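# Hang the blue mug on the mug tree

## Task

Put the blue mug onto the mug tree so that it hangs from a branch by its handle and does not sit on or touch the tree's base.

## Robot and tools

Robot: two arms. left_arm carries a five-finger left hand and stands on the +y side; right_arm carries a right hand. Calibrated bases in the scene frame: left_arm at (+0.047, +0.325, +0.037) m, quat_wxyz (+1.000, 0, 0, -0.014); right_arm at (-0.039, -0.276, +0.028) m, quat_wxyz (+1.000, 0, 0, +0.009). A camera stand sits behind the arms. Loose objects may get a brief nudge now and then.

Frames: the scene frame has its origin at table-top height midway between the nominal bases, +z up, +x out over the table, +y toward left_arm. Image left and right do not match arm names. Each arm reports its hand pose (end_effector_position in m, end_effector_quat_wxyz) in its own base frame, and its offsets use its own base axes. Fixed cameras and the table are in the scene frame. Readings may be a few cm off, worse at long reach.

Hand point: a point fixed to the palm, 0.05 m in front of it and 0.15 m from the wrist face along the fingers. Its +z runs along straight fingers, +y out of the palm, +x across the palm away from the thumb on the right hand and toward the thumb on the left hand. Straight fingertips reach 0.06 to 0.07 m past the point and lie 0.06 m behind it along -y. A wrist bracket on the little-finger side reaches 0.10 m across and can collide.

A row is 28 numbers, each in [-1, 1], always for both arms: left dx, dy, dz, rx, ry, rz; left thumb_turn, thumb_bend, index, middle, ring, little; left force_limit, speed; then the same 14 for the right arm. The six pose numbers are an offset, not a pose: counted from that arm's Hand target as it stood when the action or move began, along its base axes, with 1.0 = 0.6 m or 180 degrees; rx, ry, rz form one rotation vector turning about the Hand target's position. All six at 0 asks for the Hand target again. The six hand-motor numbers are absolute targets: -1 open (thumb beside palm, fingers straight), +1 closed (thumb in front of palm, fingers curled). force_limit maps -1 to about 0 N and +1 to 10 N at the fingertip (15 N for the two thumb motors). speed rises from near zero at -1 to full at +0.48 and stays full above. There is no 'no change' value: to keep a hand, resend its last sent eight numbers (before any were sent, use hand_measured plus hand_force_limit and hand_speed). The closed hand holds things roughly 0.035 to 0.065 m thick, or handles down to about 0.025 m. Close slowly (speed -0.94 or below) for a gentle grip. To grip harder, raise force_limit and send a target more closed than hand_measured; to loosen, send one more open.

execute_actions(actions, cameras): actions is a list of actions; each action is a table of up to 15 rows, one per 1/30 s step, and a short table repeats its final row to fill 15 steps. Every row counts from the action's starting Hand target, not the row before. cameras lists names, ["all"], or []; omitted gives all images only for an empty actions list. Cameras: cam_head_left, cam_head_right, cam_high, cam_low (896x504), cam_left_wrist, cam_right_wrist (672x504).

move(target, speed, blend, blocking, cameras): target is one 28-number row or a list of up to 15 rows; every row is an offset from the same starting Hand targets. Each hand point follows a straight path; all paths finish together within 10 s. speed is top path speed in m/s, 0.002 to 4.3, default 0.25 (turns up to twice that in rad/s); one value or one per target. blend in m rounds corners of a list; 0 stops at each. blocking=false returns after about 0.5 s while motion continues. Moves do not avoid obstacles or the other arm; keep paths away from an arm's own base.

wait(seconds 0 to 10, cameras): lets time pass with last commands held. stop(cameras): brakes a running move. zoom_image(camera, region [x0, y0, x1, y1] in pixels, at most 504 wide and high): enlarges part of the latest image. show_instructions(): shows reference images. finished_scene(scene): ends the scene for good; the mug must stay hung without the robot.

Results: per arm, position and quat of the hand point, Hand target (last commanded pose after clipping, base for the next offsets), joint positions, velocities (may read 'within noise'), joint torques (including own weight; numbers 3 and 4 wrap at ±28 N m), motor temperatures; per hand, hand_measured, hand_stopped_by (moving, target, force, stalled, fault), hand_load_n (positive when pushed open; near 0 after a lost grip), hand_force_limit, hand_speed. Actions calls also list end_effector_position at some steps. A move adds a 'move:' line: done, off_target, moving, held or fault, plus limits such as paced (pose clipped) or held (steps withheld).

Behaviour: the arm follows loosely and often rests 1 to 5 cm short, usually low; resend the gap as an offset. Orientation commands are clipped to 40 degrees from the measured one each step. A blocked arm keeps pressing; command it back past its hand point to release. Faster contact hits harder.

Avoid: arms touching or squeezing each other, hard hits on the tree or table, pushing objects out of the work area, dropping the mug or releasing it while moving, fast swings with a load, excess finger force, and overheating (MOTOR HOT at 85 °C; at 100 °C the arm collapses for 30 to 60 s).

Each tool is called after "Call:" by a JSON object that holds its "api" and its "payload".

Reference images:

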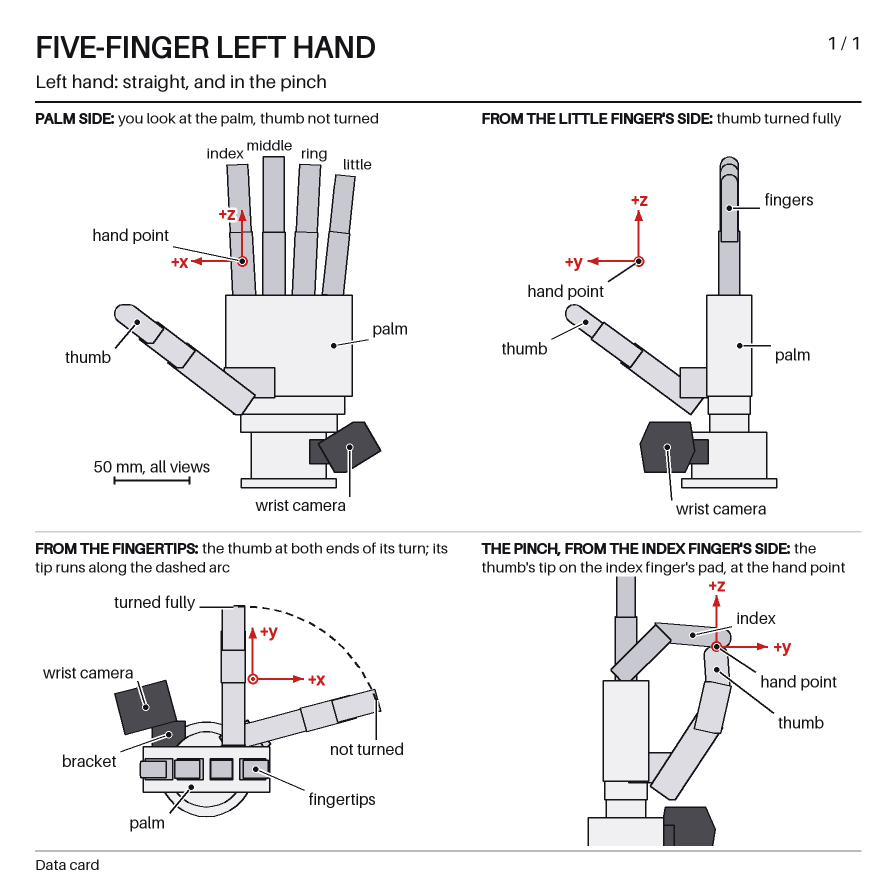

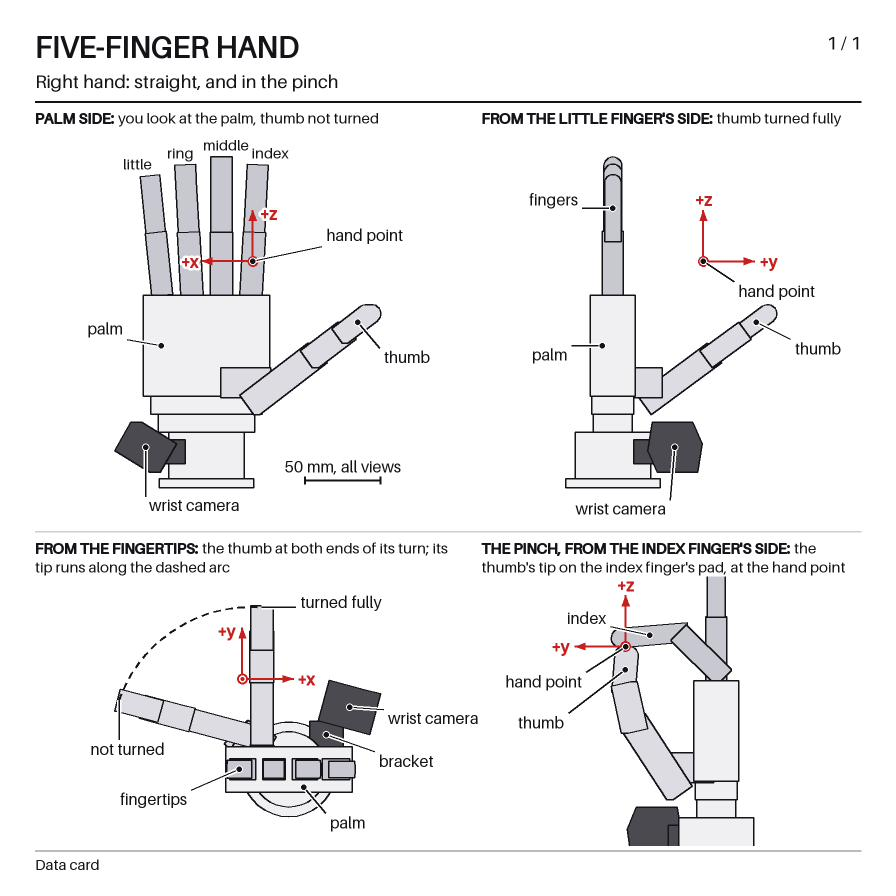

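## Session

Call:
{"api": "execute_actions", "payload": {"actions": []}}

Call:
{"api": "zoom_image", "payload": {"camera": "cam_head_left", "region": [400, 140, 560, 300]}}

Call:
{"api": "zoom_image", "payload": {"camera": "cam_high", "region": [340, 290, 540, 470]}}

Call:
{"api": "zoom_image", "payload": {"camera": "cam_low", "region": [340, 200, 480, 330]}}

Scene clock: 0.00 s.
left_arm: end_effector_position=(+0.3602, -0.3401, +0.2387) hand_measured=(-1.000, -1.000, -1.000, -1.000, -1.000, -1.000) hand_load_n=(+0.0, +0.0, +0.0, +0.0, +0.0, +0.0) hand_stopped_by=(target, target, target, target, target, target) hand_force_limit=0.00 hand_speed=-0.80 end_effector_quat_wxyz=(+0.022, +0.357, +0.780, -0.514) | right_arm: end_effector_position=(+0.3434, -0.1130, +0.1467) hand_measured=(-1.000, -1.000, -1.000, -1.000, -1.000, -1.000) hand_load_n=(+0.0, +0.0, +0.0, +0.5, +0.0, +0.0) hand_stopped_by=(target, target, target, target, target, target) hand_force_limit=0.00 hand_speed=-0.80 end_effector_quat_wxyz=(+0.097, +0.866, -0.491, -0.013)
Joint positions: left_arm=[-0.471 1.528 1.399 -1.285 1.074 1.864] | right_arm=[-0.18 1.547 1.259 -1.373 0.174 -0.712]
Joint velocities: within noise
Joint torques (N m): no reading
Motor temperatures (°C): left_arm=[28 29 28 28 26 27] | right_arm=[30 26 32 29 29 25]
Heat: left arm: hottest shoulder 29 °C; right arm: hottest elbow 32 °C.
Hand target: left_arm +0.3657, -0.3430, +0.2497; +0.034, +0.363, +0.776, -0.515 | right_arm +0.3492, -0.1141, +0.1491; +0.095, +0.866, -0.491, -0.009

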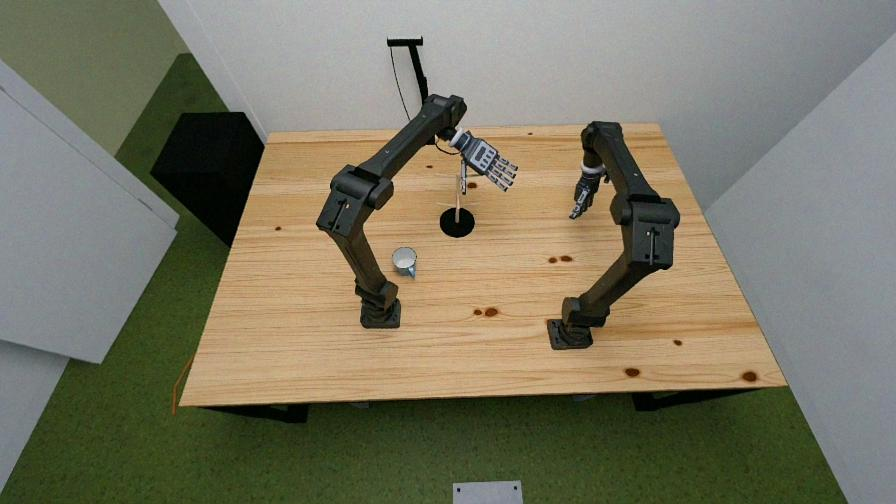

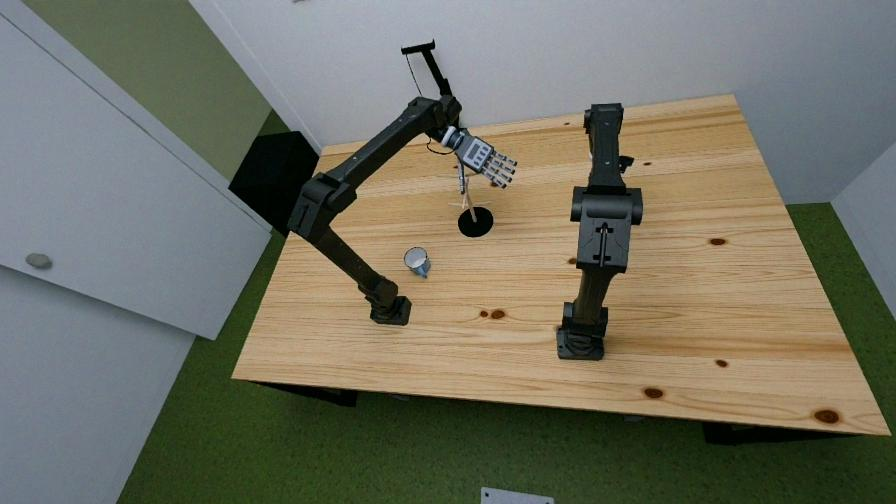

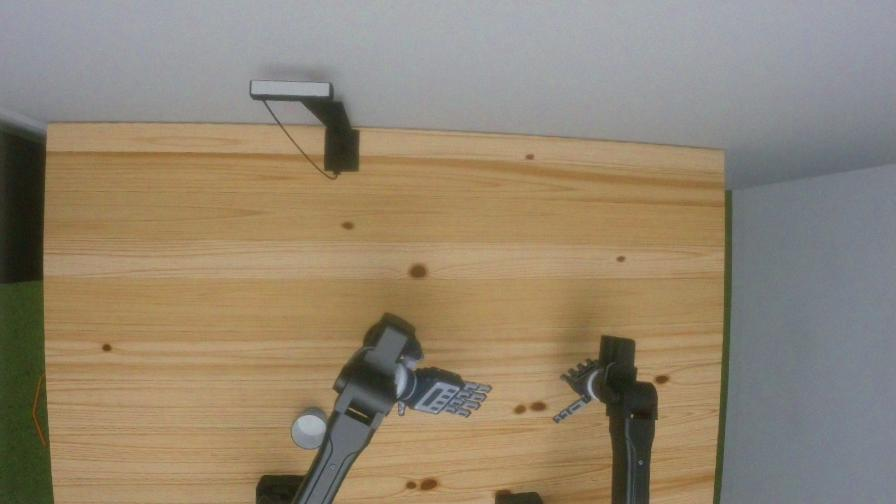

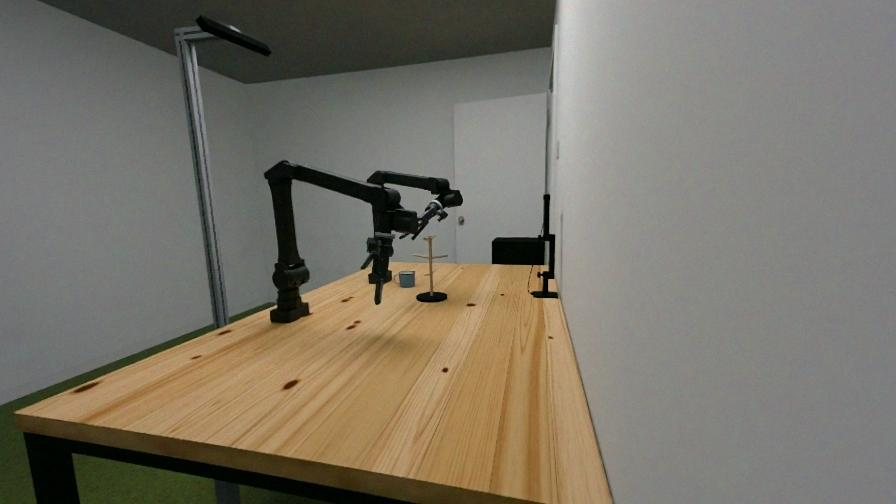

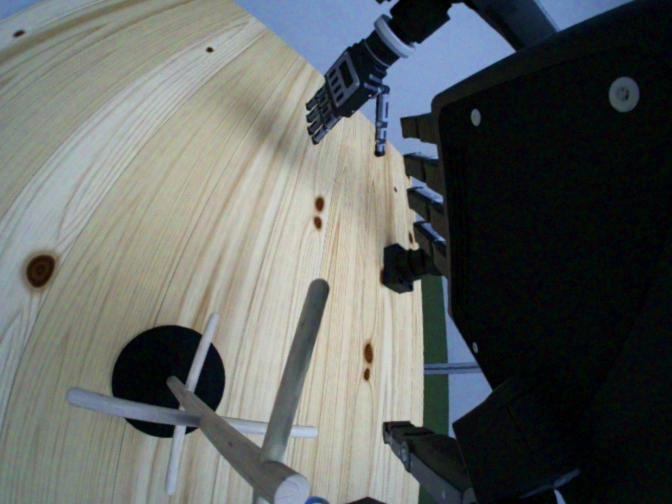

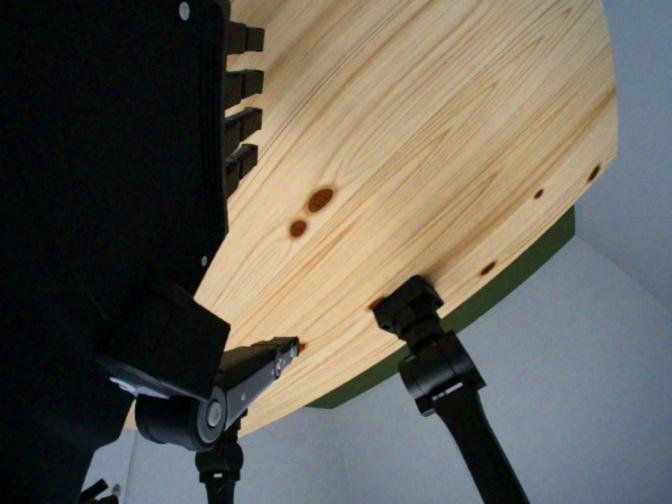

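Scaled by 3.150 from the camera's 896x504 image, which has a finer 1280x720 frame.

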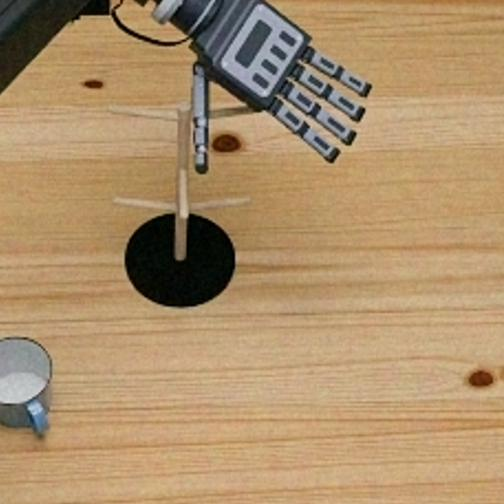

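Scaled by 2.520 from the camera's 896x504 image, which has a finer 1280x720 frame.

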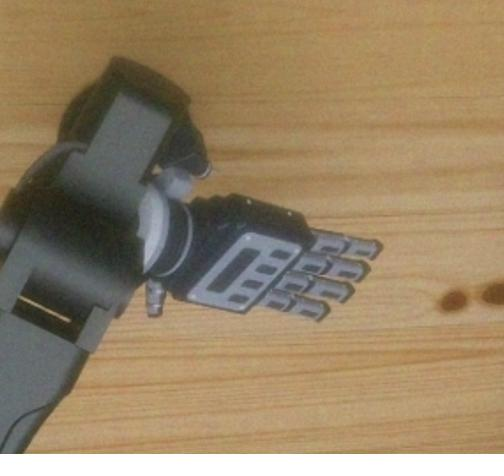

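Scaled by 3.600 from the camera's 896x504 image, which has a finer 1280x720 frame.

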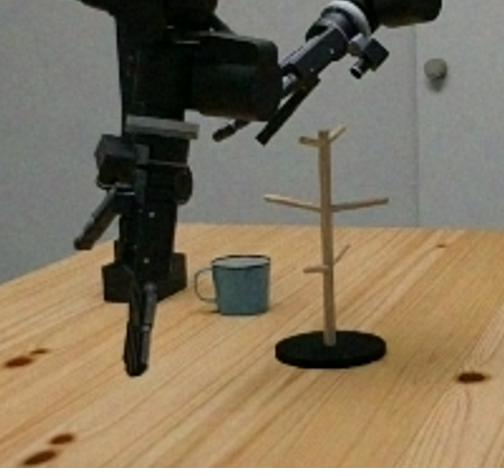

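Call:
{"api": "zoom_image", "payload": {"camera": "cam_head_left", "region": [370, 220, 440, 290]}}

Call:
{"api": "zoom_image", "payload": {"camera": "cam_high", "region": [270, 380, 350, 460]}}

Scaled by 7.200 from the camera's 896x504 image, which has a finer 1280x720 frame.

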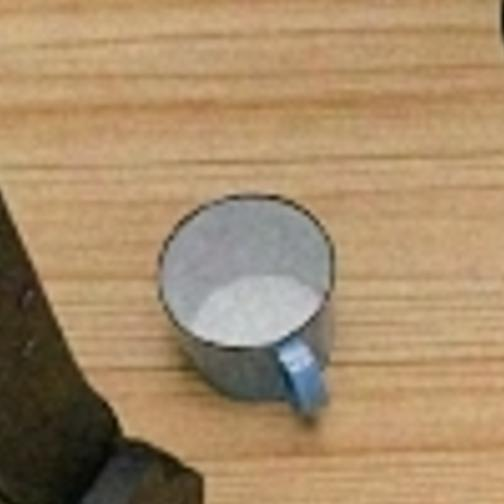

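Scaled by 6.300 from the camera's 896x504 image, which has a finer 1280x720 frame.

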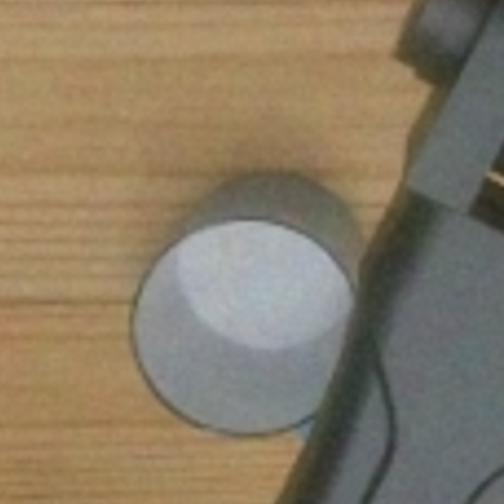

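Call:
{"api": "move", "payload": {"target": [[0,0,0.283,0,0,0,-1,-1,-1,-1,-1,-1,0,-0.8,-0.051,0.1407,0.1715,0.2323,-0.1086,0.1466,1.0,-0.05,-1,-1,-1,-1,-0.6,-0.3],[-0.146,0.8765,0.222,0,0,0.333,-1,-1,-1,-1,-1,-1,0,-0.8,-0.1935,0.56,0.1548,0.4646,-0.2171,0.2931,1.0,-0.05,-1,-1,-1,-1,-0.6,-0.3],[-0.146,0.8765,0.222,0,0,0.333,-1,-1,-1,-1,-1,-1,0,-0.8,-0.1912,0.6933,-0.1535,0.4646,-0.2171,0.2931,1.0,-0.05,-1,-1,-1,-1,-0.6,-0.3]], "speed": [0.25,0.28,0.18], "blend": [0.05,0.03,0], "cameras": ["cam_head_left","cam_high","cam_low","cam_right_wrist"]}}

Call:
{"api": "zoom_image", "payload": {"camera": "cam_head_left", "region": [360, 180, 500, 300]}}

Call:
{"api": "zoom_image", "payload": {"camera": "cam_high", "region": [260, 320, 460, 490]}}

Scene clock: 24.60 s.
left_arm: end_effector_position=(+0.2783, +0.1755, +0.3684) hand_measured=(-1.000, -1.000, -1.000, -1.000, -1.000, -1.000) hand_load_n=(+0.0, +0.0, +0.0, +0.0, +0.0, +0.0) hand_stopped_by=(target, target, target, target, target, target) hand_force_limit=0.00 hand_speed=-0.80 end_effector_quat_wxyz=(+0.375, -0.175, +0.855, -0.312) | right_arm: end_effector_position=(+0.2404, +0.3001, +0.0638) hand_measured=(+1.000, -0.050, -1.000, -1.000, -1.000, -1.000) hand_load_n=(+0.0, +0.0, +0.0, -0.5, +0.0, +0.0) hand_stopped_by=(target, target, target, target, target, target) hand_force_limit=-0.60 hand_speed=-0.30 end_effector_quat_wxyz=(-0.632, +0.775, +0.032, -0.012)
Joint positions: left_arm=[0.964 1.055 1.336 -1.67 1.008 2.032] | right_arm=[0.419 1.406 0.437 0.437 -1.161 -0.518]
Joint torques (N m): left_arm=[0.38 -4.42 10.32 -0.05 0.68 0.11] | right_arm=[1.44 -4.13 4.83 1.37 -0.29 0.11]
Heat: left arm: hottest elbow 31 °C; right arm: hottest elbow 35 °C.
Hand target: left_arm +0.2782, +0.1829, +0.3828; +0.286, -0.073, +0.853, -0.429 | right_arm +0.2346, +0.3019, +0.0571; -0.629, +0.776, +0.027, -0.022
Off the commanded pose: left_arm 0.016 m, 20 deg | right_arm 0.009 m, 1 deg.
joint sent to its limit (left arm) — joint 4 (wrist pitch), lower limit. The joint targets are off in orientation, not in position.
move: off_target (left_arm)
Images, in order (width x height): cam_head_left 896x504, cam_high 896x504, cam_low 896x504, cam_right_wrist 672x504.

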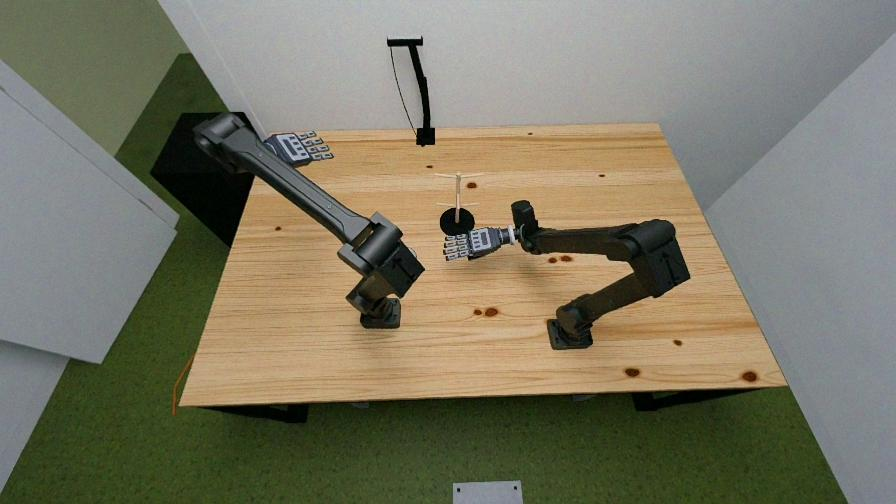

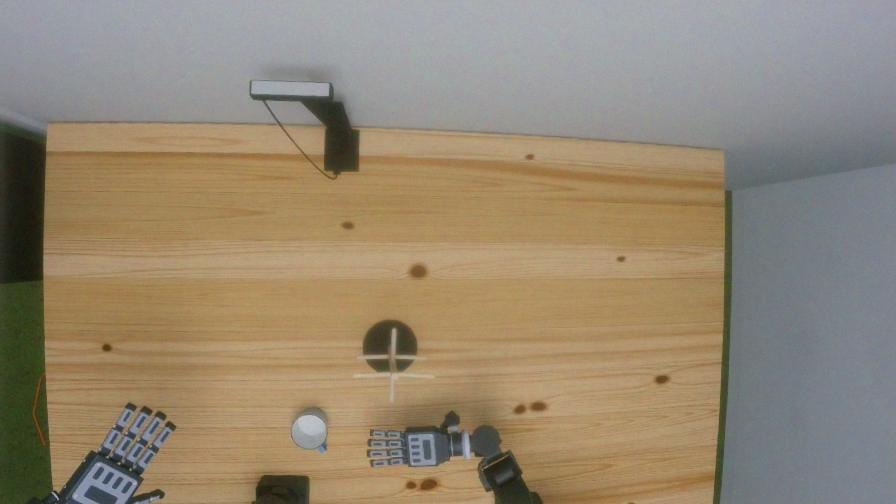

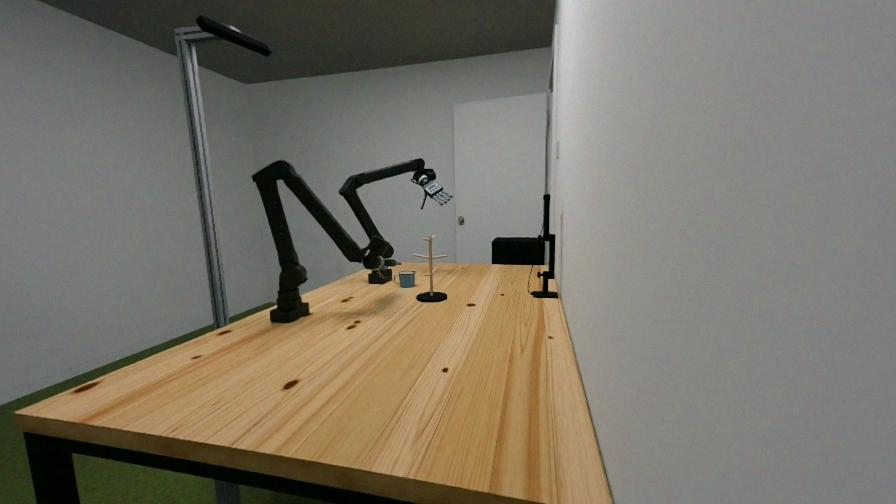

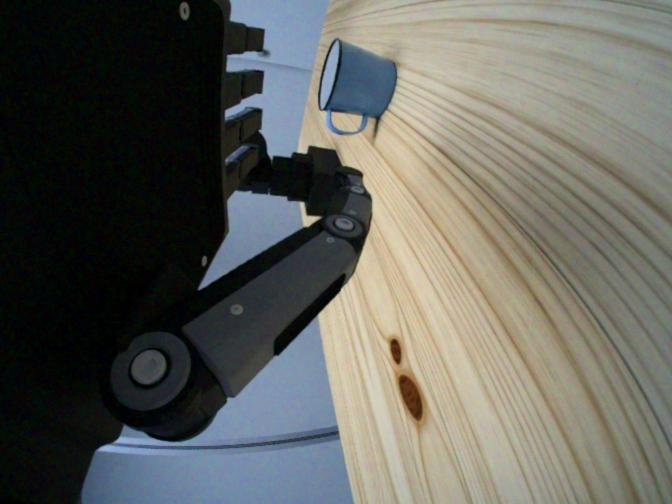

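Scaled by 3.600 from the camera's 896x504 image, which has a finer 1280x720 frame.

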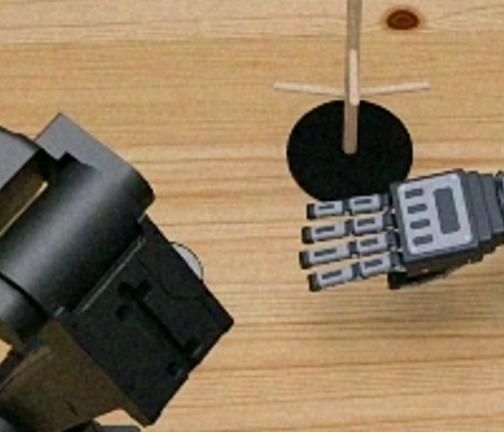

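Scaled by 2.520 from the camera's 896x504 image, which has a finer 1280x720 frame.

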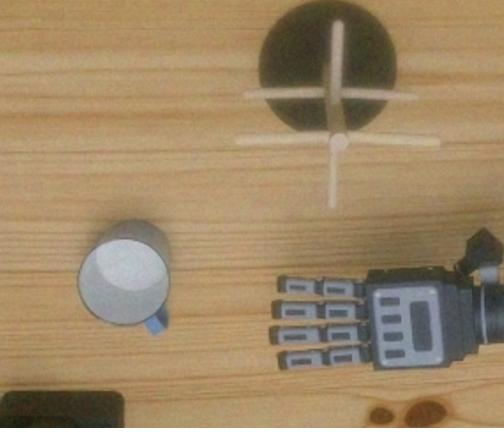

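Call:
{"api": "move", "payload": {"target": [0,0,0,0,0,0,-1,-1,-1,-1,-1,-1,0,-0.8,0.056,0.249,-0.0385,0,0,0,1.0,-0.05,-1,-1,-1,-1,-0.6,-0.3], "speed": 0.12, "cameras": ["cam_high","cam_low","cam_right_wrist"]}}

Call:
{"api": "zoom_image", "payload": {"camera": "cam_high", "region": [260, 370, 400, 490]}}

Call:
{"api": "zoom_image", "payload": {"camera": "cam_right_wrist", "region": [220, 60, 480, 320]}}

Call:
{"api": "zoom_image", "payload": {"camera": "cam_low", "region": [360, 220, 460, 320]}}

Scene clock: 31.80 s.
left_arm: end_effector_position=(+0.2783, +0.1755, +0.3684) hand_measured=(-1.000, -1.000, -1.000, -1.000, -1.000, -1.000) hand_load_n=(+0.0, +0.0, +0.0, +0.0, +0.0, +0.0) hand_stopped_by=(target, target, target, target, target, target) hand_force_limit=0.00 hand_speed=-0.80 end_effector_quat_wxyz=(+0.375, -0.175, +0.855, -0.312) | right_arm: end_effector_position=(+0.2635, +0.4392, +0.0328) hand_measured=(+1.000, -0.050, -1.000, -1.000, -1.000, -1.000) hand_load_n=(+0.0, +0.0, +0.0, +0.0, +0.0, +0.0) hand_stopped_by=(target, target, target, target, target, target) hand_force_limit=-0.60 hand_speed=-0.30 end_effector_quat_wxyz=(-0.625, +0.780, +0.024, -0.022)
Joint positions: left_arm=[0.964 1.055 1.336 -1.67 1.008 2.032] | right_arm=[0.715 1.732 0.669 0.709 -0.89 -0.275]
Joint torques (N m): left_arm=[0.15 -4.42 10.3 -0.08 0.69 0.11] | right_arm=[1.2 -8.12 7.2 1.55 -0.11 0.08]
Heat: left arm: hottest elbow 32 °C; right arm: hottest elbow 35 °C.
Hand target: left_arm +0.2782, +0.1829, +0.3828; +0.286, -0.073, +0.853, -0.429 | right_arm +0.2682, +0.4513, +0.0338; -0.629, +0.777, +0.027, -0.022
Off the commanded pose: left_arm 0.016 m, 20 deg | right_arm 0.013 m, 1 deg.
joint sent to its limit (left arm) — joint 4 (wrist pitch), lower limit. The joint targets are off in orientation, not in position.
move: off_target (left_arm, right_arm)
Images, in order (width x height): cam_high 896x504, cam_low 896x504, cam_right_wrist 672x504.

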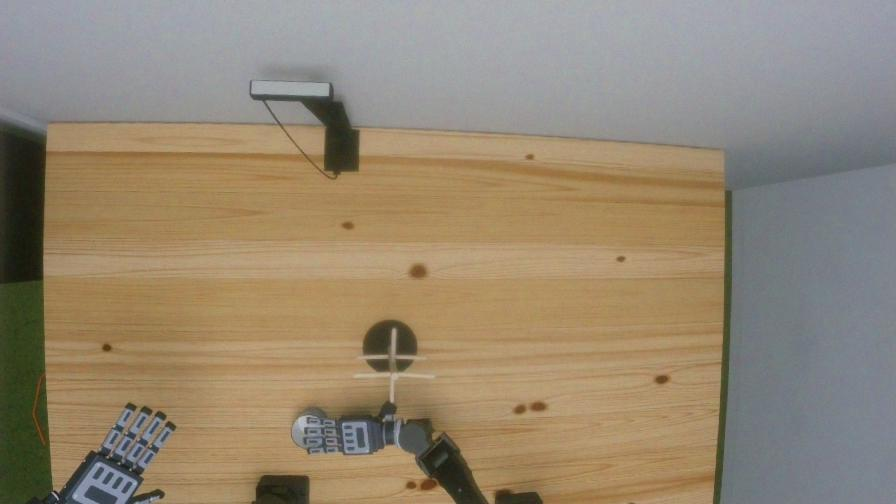

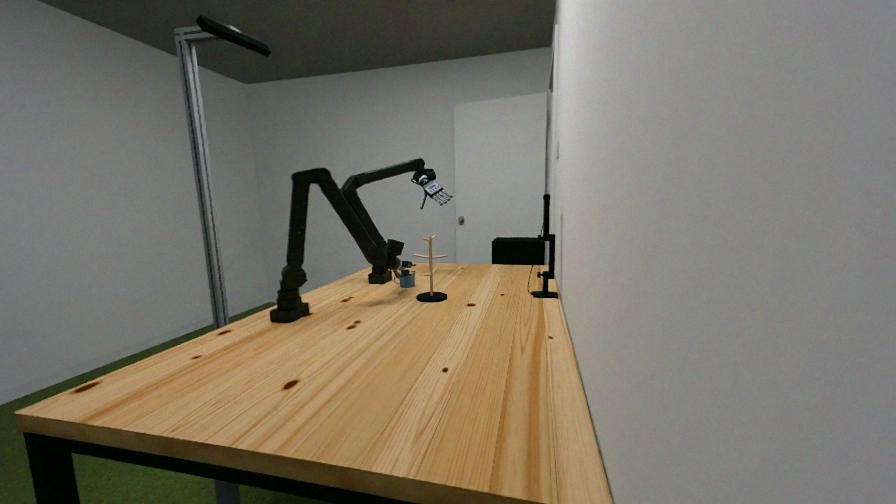

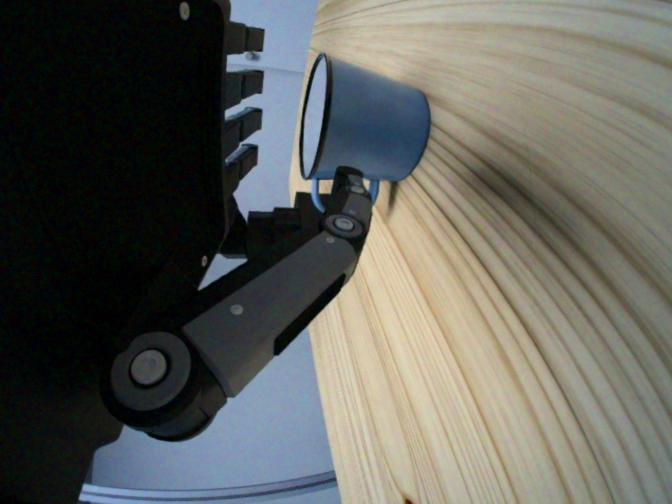

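Scaled by 3.600 from the camera's 896x504 image, which has a finer 1280x720 frame.

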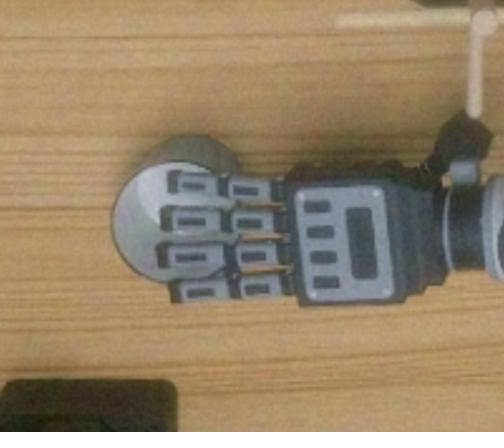

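Scaled by 1.938 from the camera's 672x504 image, which has a finer 960x720 frame.

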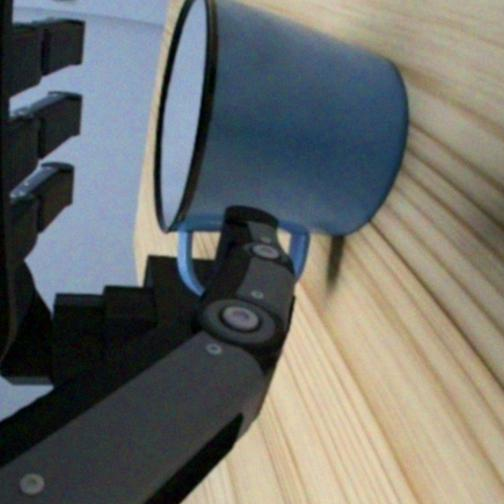

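Scaled by 5.040 from the camera's 896x504 image, which has a finer 1280x720 frame.

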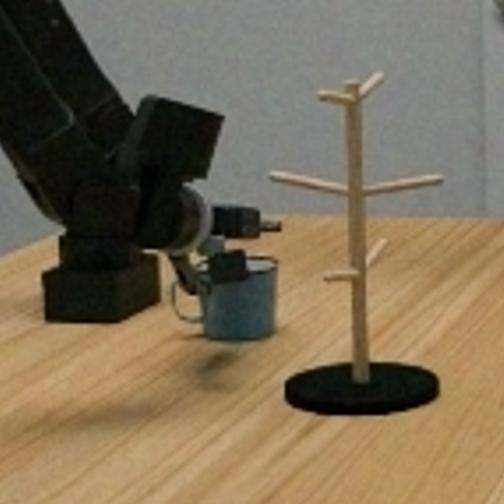

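Call:
{"api": "move", "payload": {"target": [0,0,0,0,0,0,-1,-1,-1,-1,-1,-1,0,-0.8,0.0213,0.0328,-0.02,0,0,0,1.0,-0.05,-1,-1,-1,-1,-0.6,-0.3], "speed": 0.08, "cameras": ["cam_high","cam_low","cam_right_wrist"]}}

Call:
{"api": "zoom_image", "payload": {"camera": "cam_high", "region": [260, 370, 400, 490]}}

Call:
{"api": "zoom_image", "payload": {"camera": "cam_right_wrist", "region": [220, 60, 480, 320]}}

Scene clock: 37.23 s.
left_arm: end_effector_position=(+0.2783, +0.1755, +0.3684) hand_measured=(-1.000, -1.000, -1.000, -1.000, -1.000, -1.000) hand_load_n=(+0.0, +0.0, +0.0, +0.0, +0.0, +0.0) hand_stopped_by=(target, target, target, target, target, target) hand_force_limit=0.00 hand_speed=-0.80 end_effector_quat_wxyz=(+0.375, -0.175, +0.855, -0.312) | right_arm: end_effector_position=(+0.2783, +0.4580, +0.0217) hand_measured=(+1.000, -0.050, -1.000, -1.000, -1.000, -1.000) hand_load_n=(+0.0, +0.0, +0.0, +0.0, +0.0, +0.0) hand_stopped_by=(target, target, target, target, target, target) hand_force_limit=-0.60 hand_speed=-0.30 end_effector_quat_wxyz=(-0.625, +0.780, +0.023, -0.021)
Joint positions: left_arm=[0.964 1.055 1.336 -1.67 1.008 2.032] | right_arm=[0.726 1.804 0.732 0.724 -0.877 -0.267]
Joint torques (N m): left_arm=[0.26 -4.37 10.32 -0.08 0.68 0.1] | right_arm=[1.9 -9.17 7.25 1.59 -0.08 0.09]
Heat: left arm: hottest elbow 32 °C; right arm: hottest elbow 35 °C.
Hand target: left_arm +0.2782, +0.1829, +0.3828; +0.286, -0.073, +0.853, -0.429 | right_arm +0.2810, +0.4710, +0.0220; -0.629, +0.776, +0.027, -0.022
Off the commanded pose: left_arm 0.016 m, 20 deg | right_arm 0.013 m, 1 deg.
joint sent to its limit (left arm) — joint 4 (wrist pitch), lower limit. The joint targets are off in orientation, not in position.
move: off_target (left_arm, right_arm)
Images, in order (width x height): cam_high 896x504, cam_low 896x504, cam_right_wrist 672x504.

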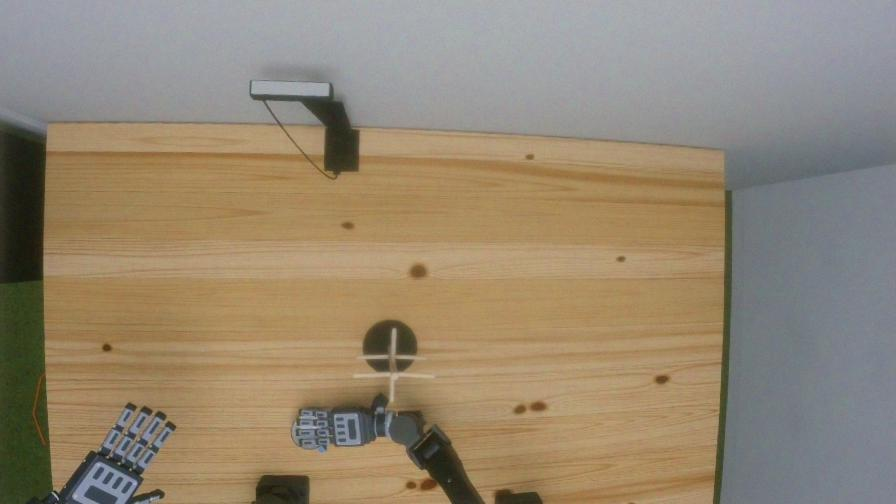

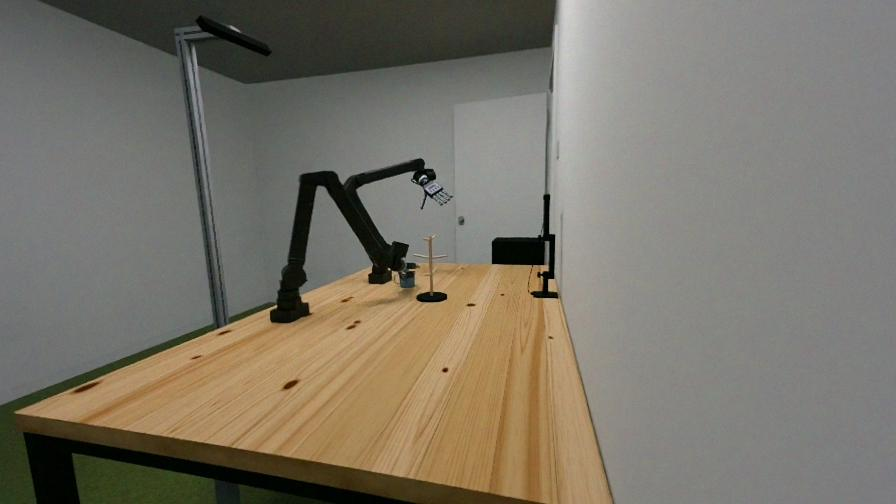

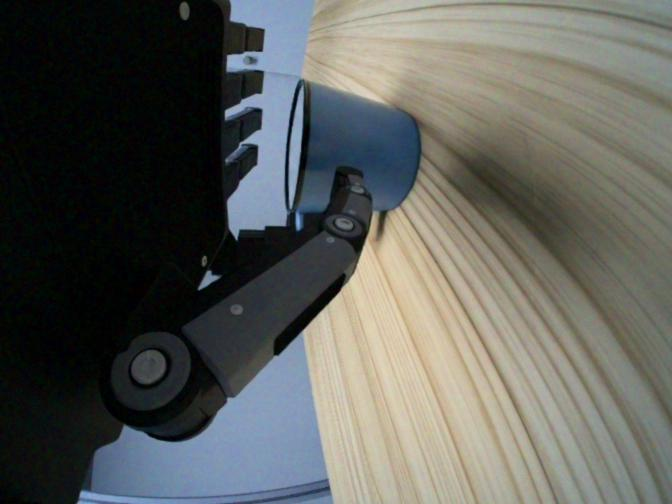

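Scaled by 3.600 from the camera's 896x504 image, which has a finer 1280x720 frame.

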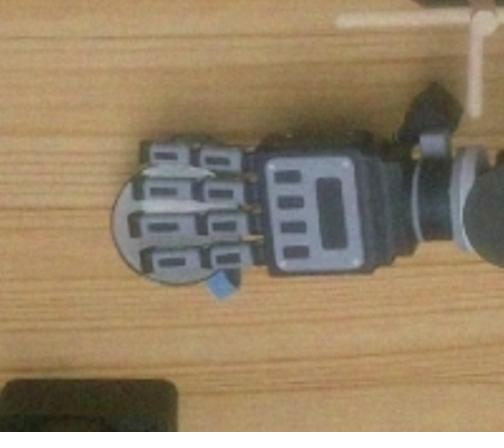

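Scaled by 1.938 from the camera's 672x504 image, which has a finer 960x720 frame.

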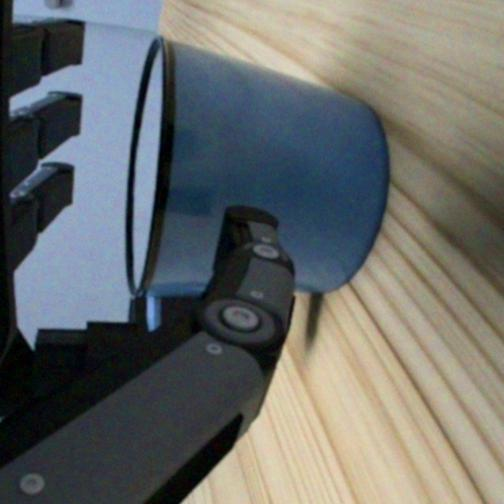

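Call:
{"api": "move", "payload": {"target": [[0,0,0,0,0,0,-1,-1,-1,-1,-1,-1,0,-0.8,0,0,0,0,0,0,1.0,-0.05,-0.05,-0.05,-1,-1,-0.6,-0.4],[0,0,0,0,0,0,-1,-1,-1,-1,-1,-1,0,-0.8,0,0,0,0,0,0,1.0,-0.05,0.6,0.6,-1,-1,0.0,-0.85]], "cameras": ["cam_high","cam_low","cam_right_wrist","cam_head_right"]}}

Call:
{"api": "zoom_image", "payload": {"camera": "cam_high", "region": [260, 370, 400, 490]}}

Call:
{"api": "zoom_image", "payload": {"camera": "cam_right_wrist", "region": [220, 60, 480, 320]}}

Scene clock: 40.67 s.
left_arm: end_effector_position=(+0.2783, +0.1755, +0.3684) hand_measured=(-1.000, -1.000, -1.000, -1.000, -1.000, -1.000) hand_load_n=(-0.5, +0.0, +0.0, +0.0, +0.0, +0.0) hand_stopped_by=(target, target, target, target, target, target) hand_force_limit=0.00 hand_speed=-0.80 end_effector_quat_wxyz=(+0.375, -0.175, +0.855, -0.312) | right_arm: end_effector_position=(+0.2780, +0.4596, +0.0230) hand_measured=(+1.000, -0.050, +0.156, +0.154, -1.000, -1.000) hand_load_n=(+0.0, +2.5, +6.5, +8.5, +0.0, +0.0) hand_stopped_by=(target, target, force, force, target, target) hand_force_limit=0.00 hand_speed=-0.85 end_effector_quat_wxyz=(-0.626, +0.779, +0.024, -0.021)
Joint positions: left_arm=[0.964 1.055 1.336 -1.67 1.008 2.032] | right_arm=[0.729 1.804 0.735 0.727 -0.877 -0.265]
Joint torques (N m): left_arm=[0.21 -4.48 10.35 -0.08 0.68 0.11] | right_arm=[1.49 -8.64 7.01 1.63 -0.1 0.02]
Heat: left arm: hottest elbow 32 °C; right arm: hottest elbow 35 °C.
Hand target: left_arm +0.2782, +0.1829, +0.3828; +0.286, -0.073, +0.853, -0.429 | right_arm +0.2808, +0.4710, +0.0219; -0.629, +0.776, +0.027, -0.022
Off the commanded pose: left_arm 0.016 m, 20 deg | right_arm 0.012 m, 1 deg.
joint sent to its limit (left arm) — joint 4 (wrist pitch), lower limit. The joint targets are off in orientation, not in position.
move: off_target (left_arm, right_arm); target 2's new numbers were sent with right_arm's hand 0.013 m and 1 deg from that target
Images, in order (width x height): cam_head_right 896x504, cam_high 896x504, cam_low 896x504, cam_right_wrist 672x504.

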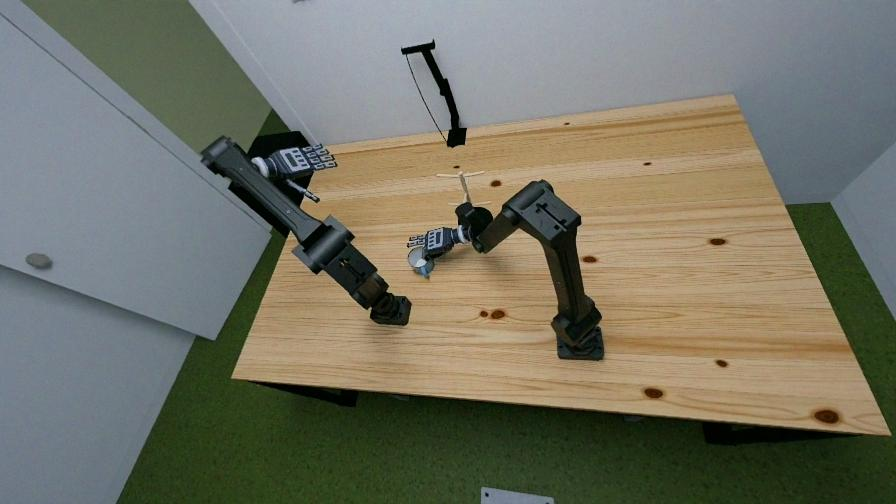

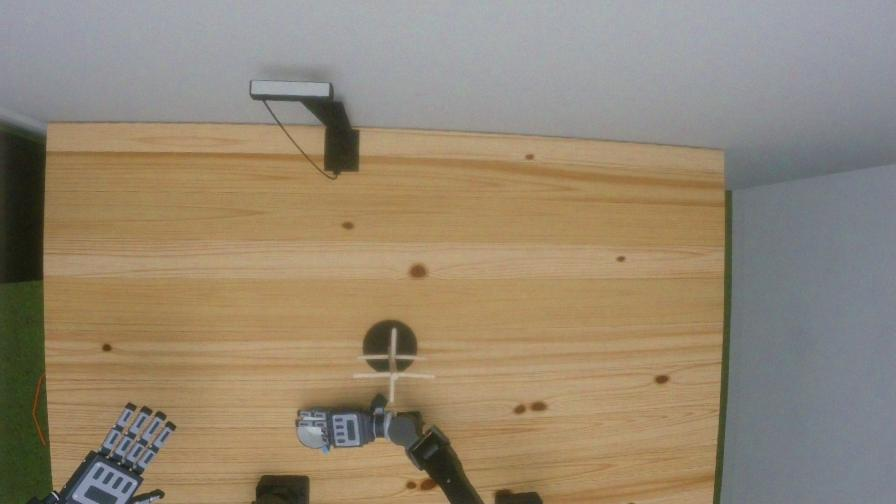

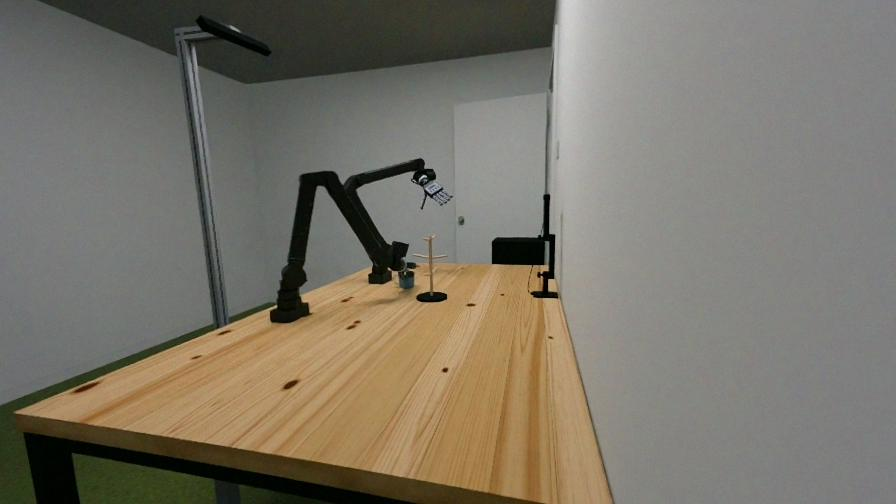

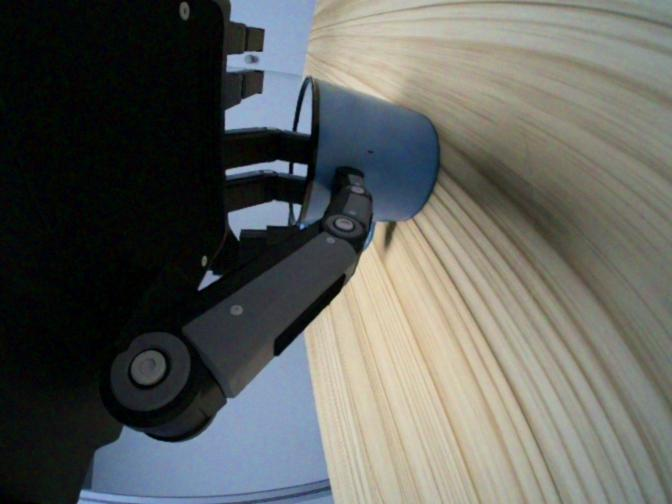

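Scaled by 3.600 from the camera's 896x504 image, which has a finer 1280x720 frame.

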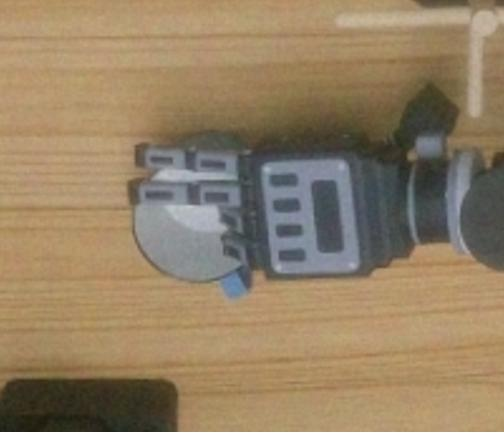

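Scaled by 1.938 from the camera's 672x504 image, which has a finer 960x720 frame.

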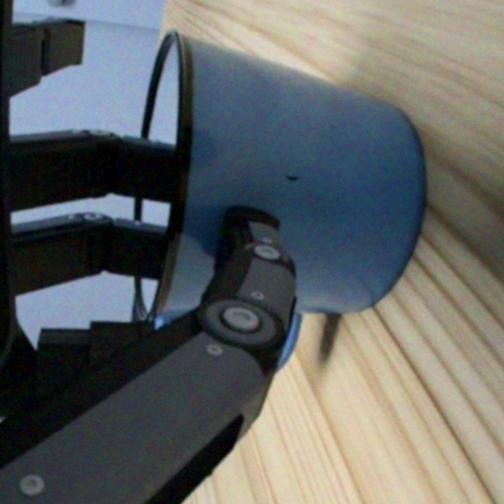

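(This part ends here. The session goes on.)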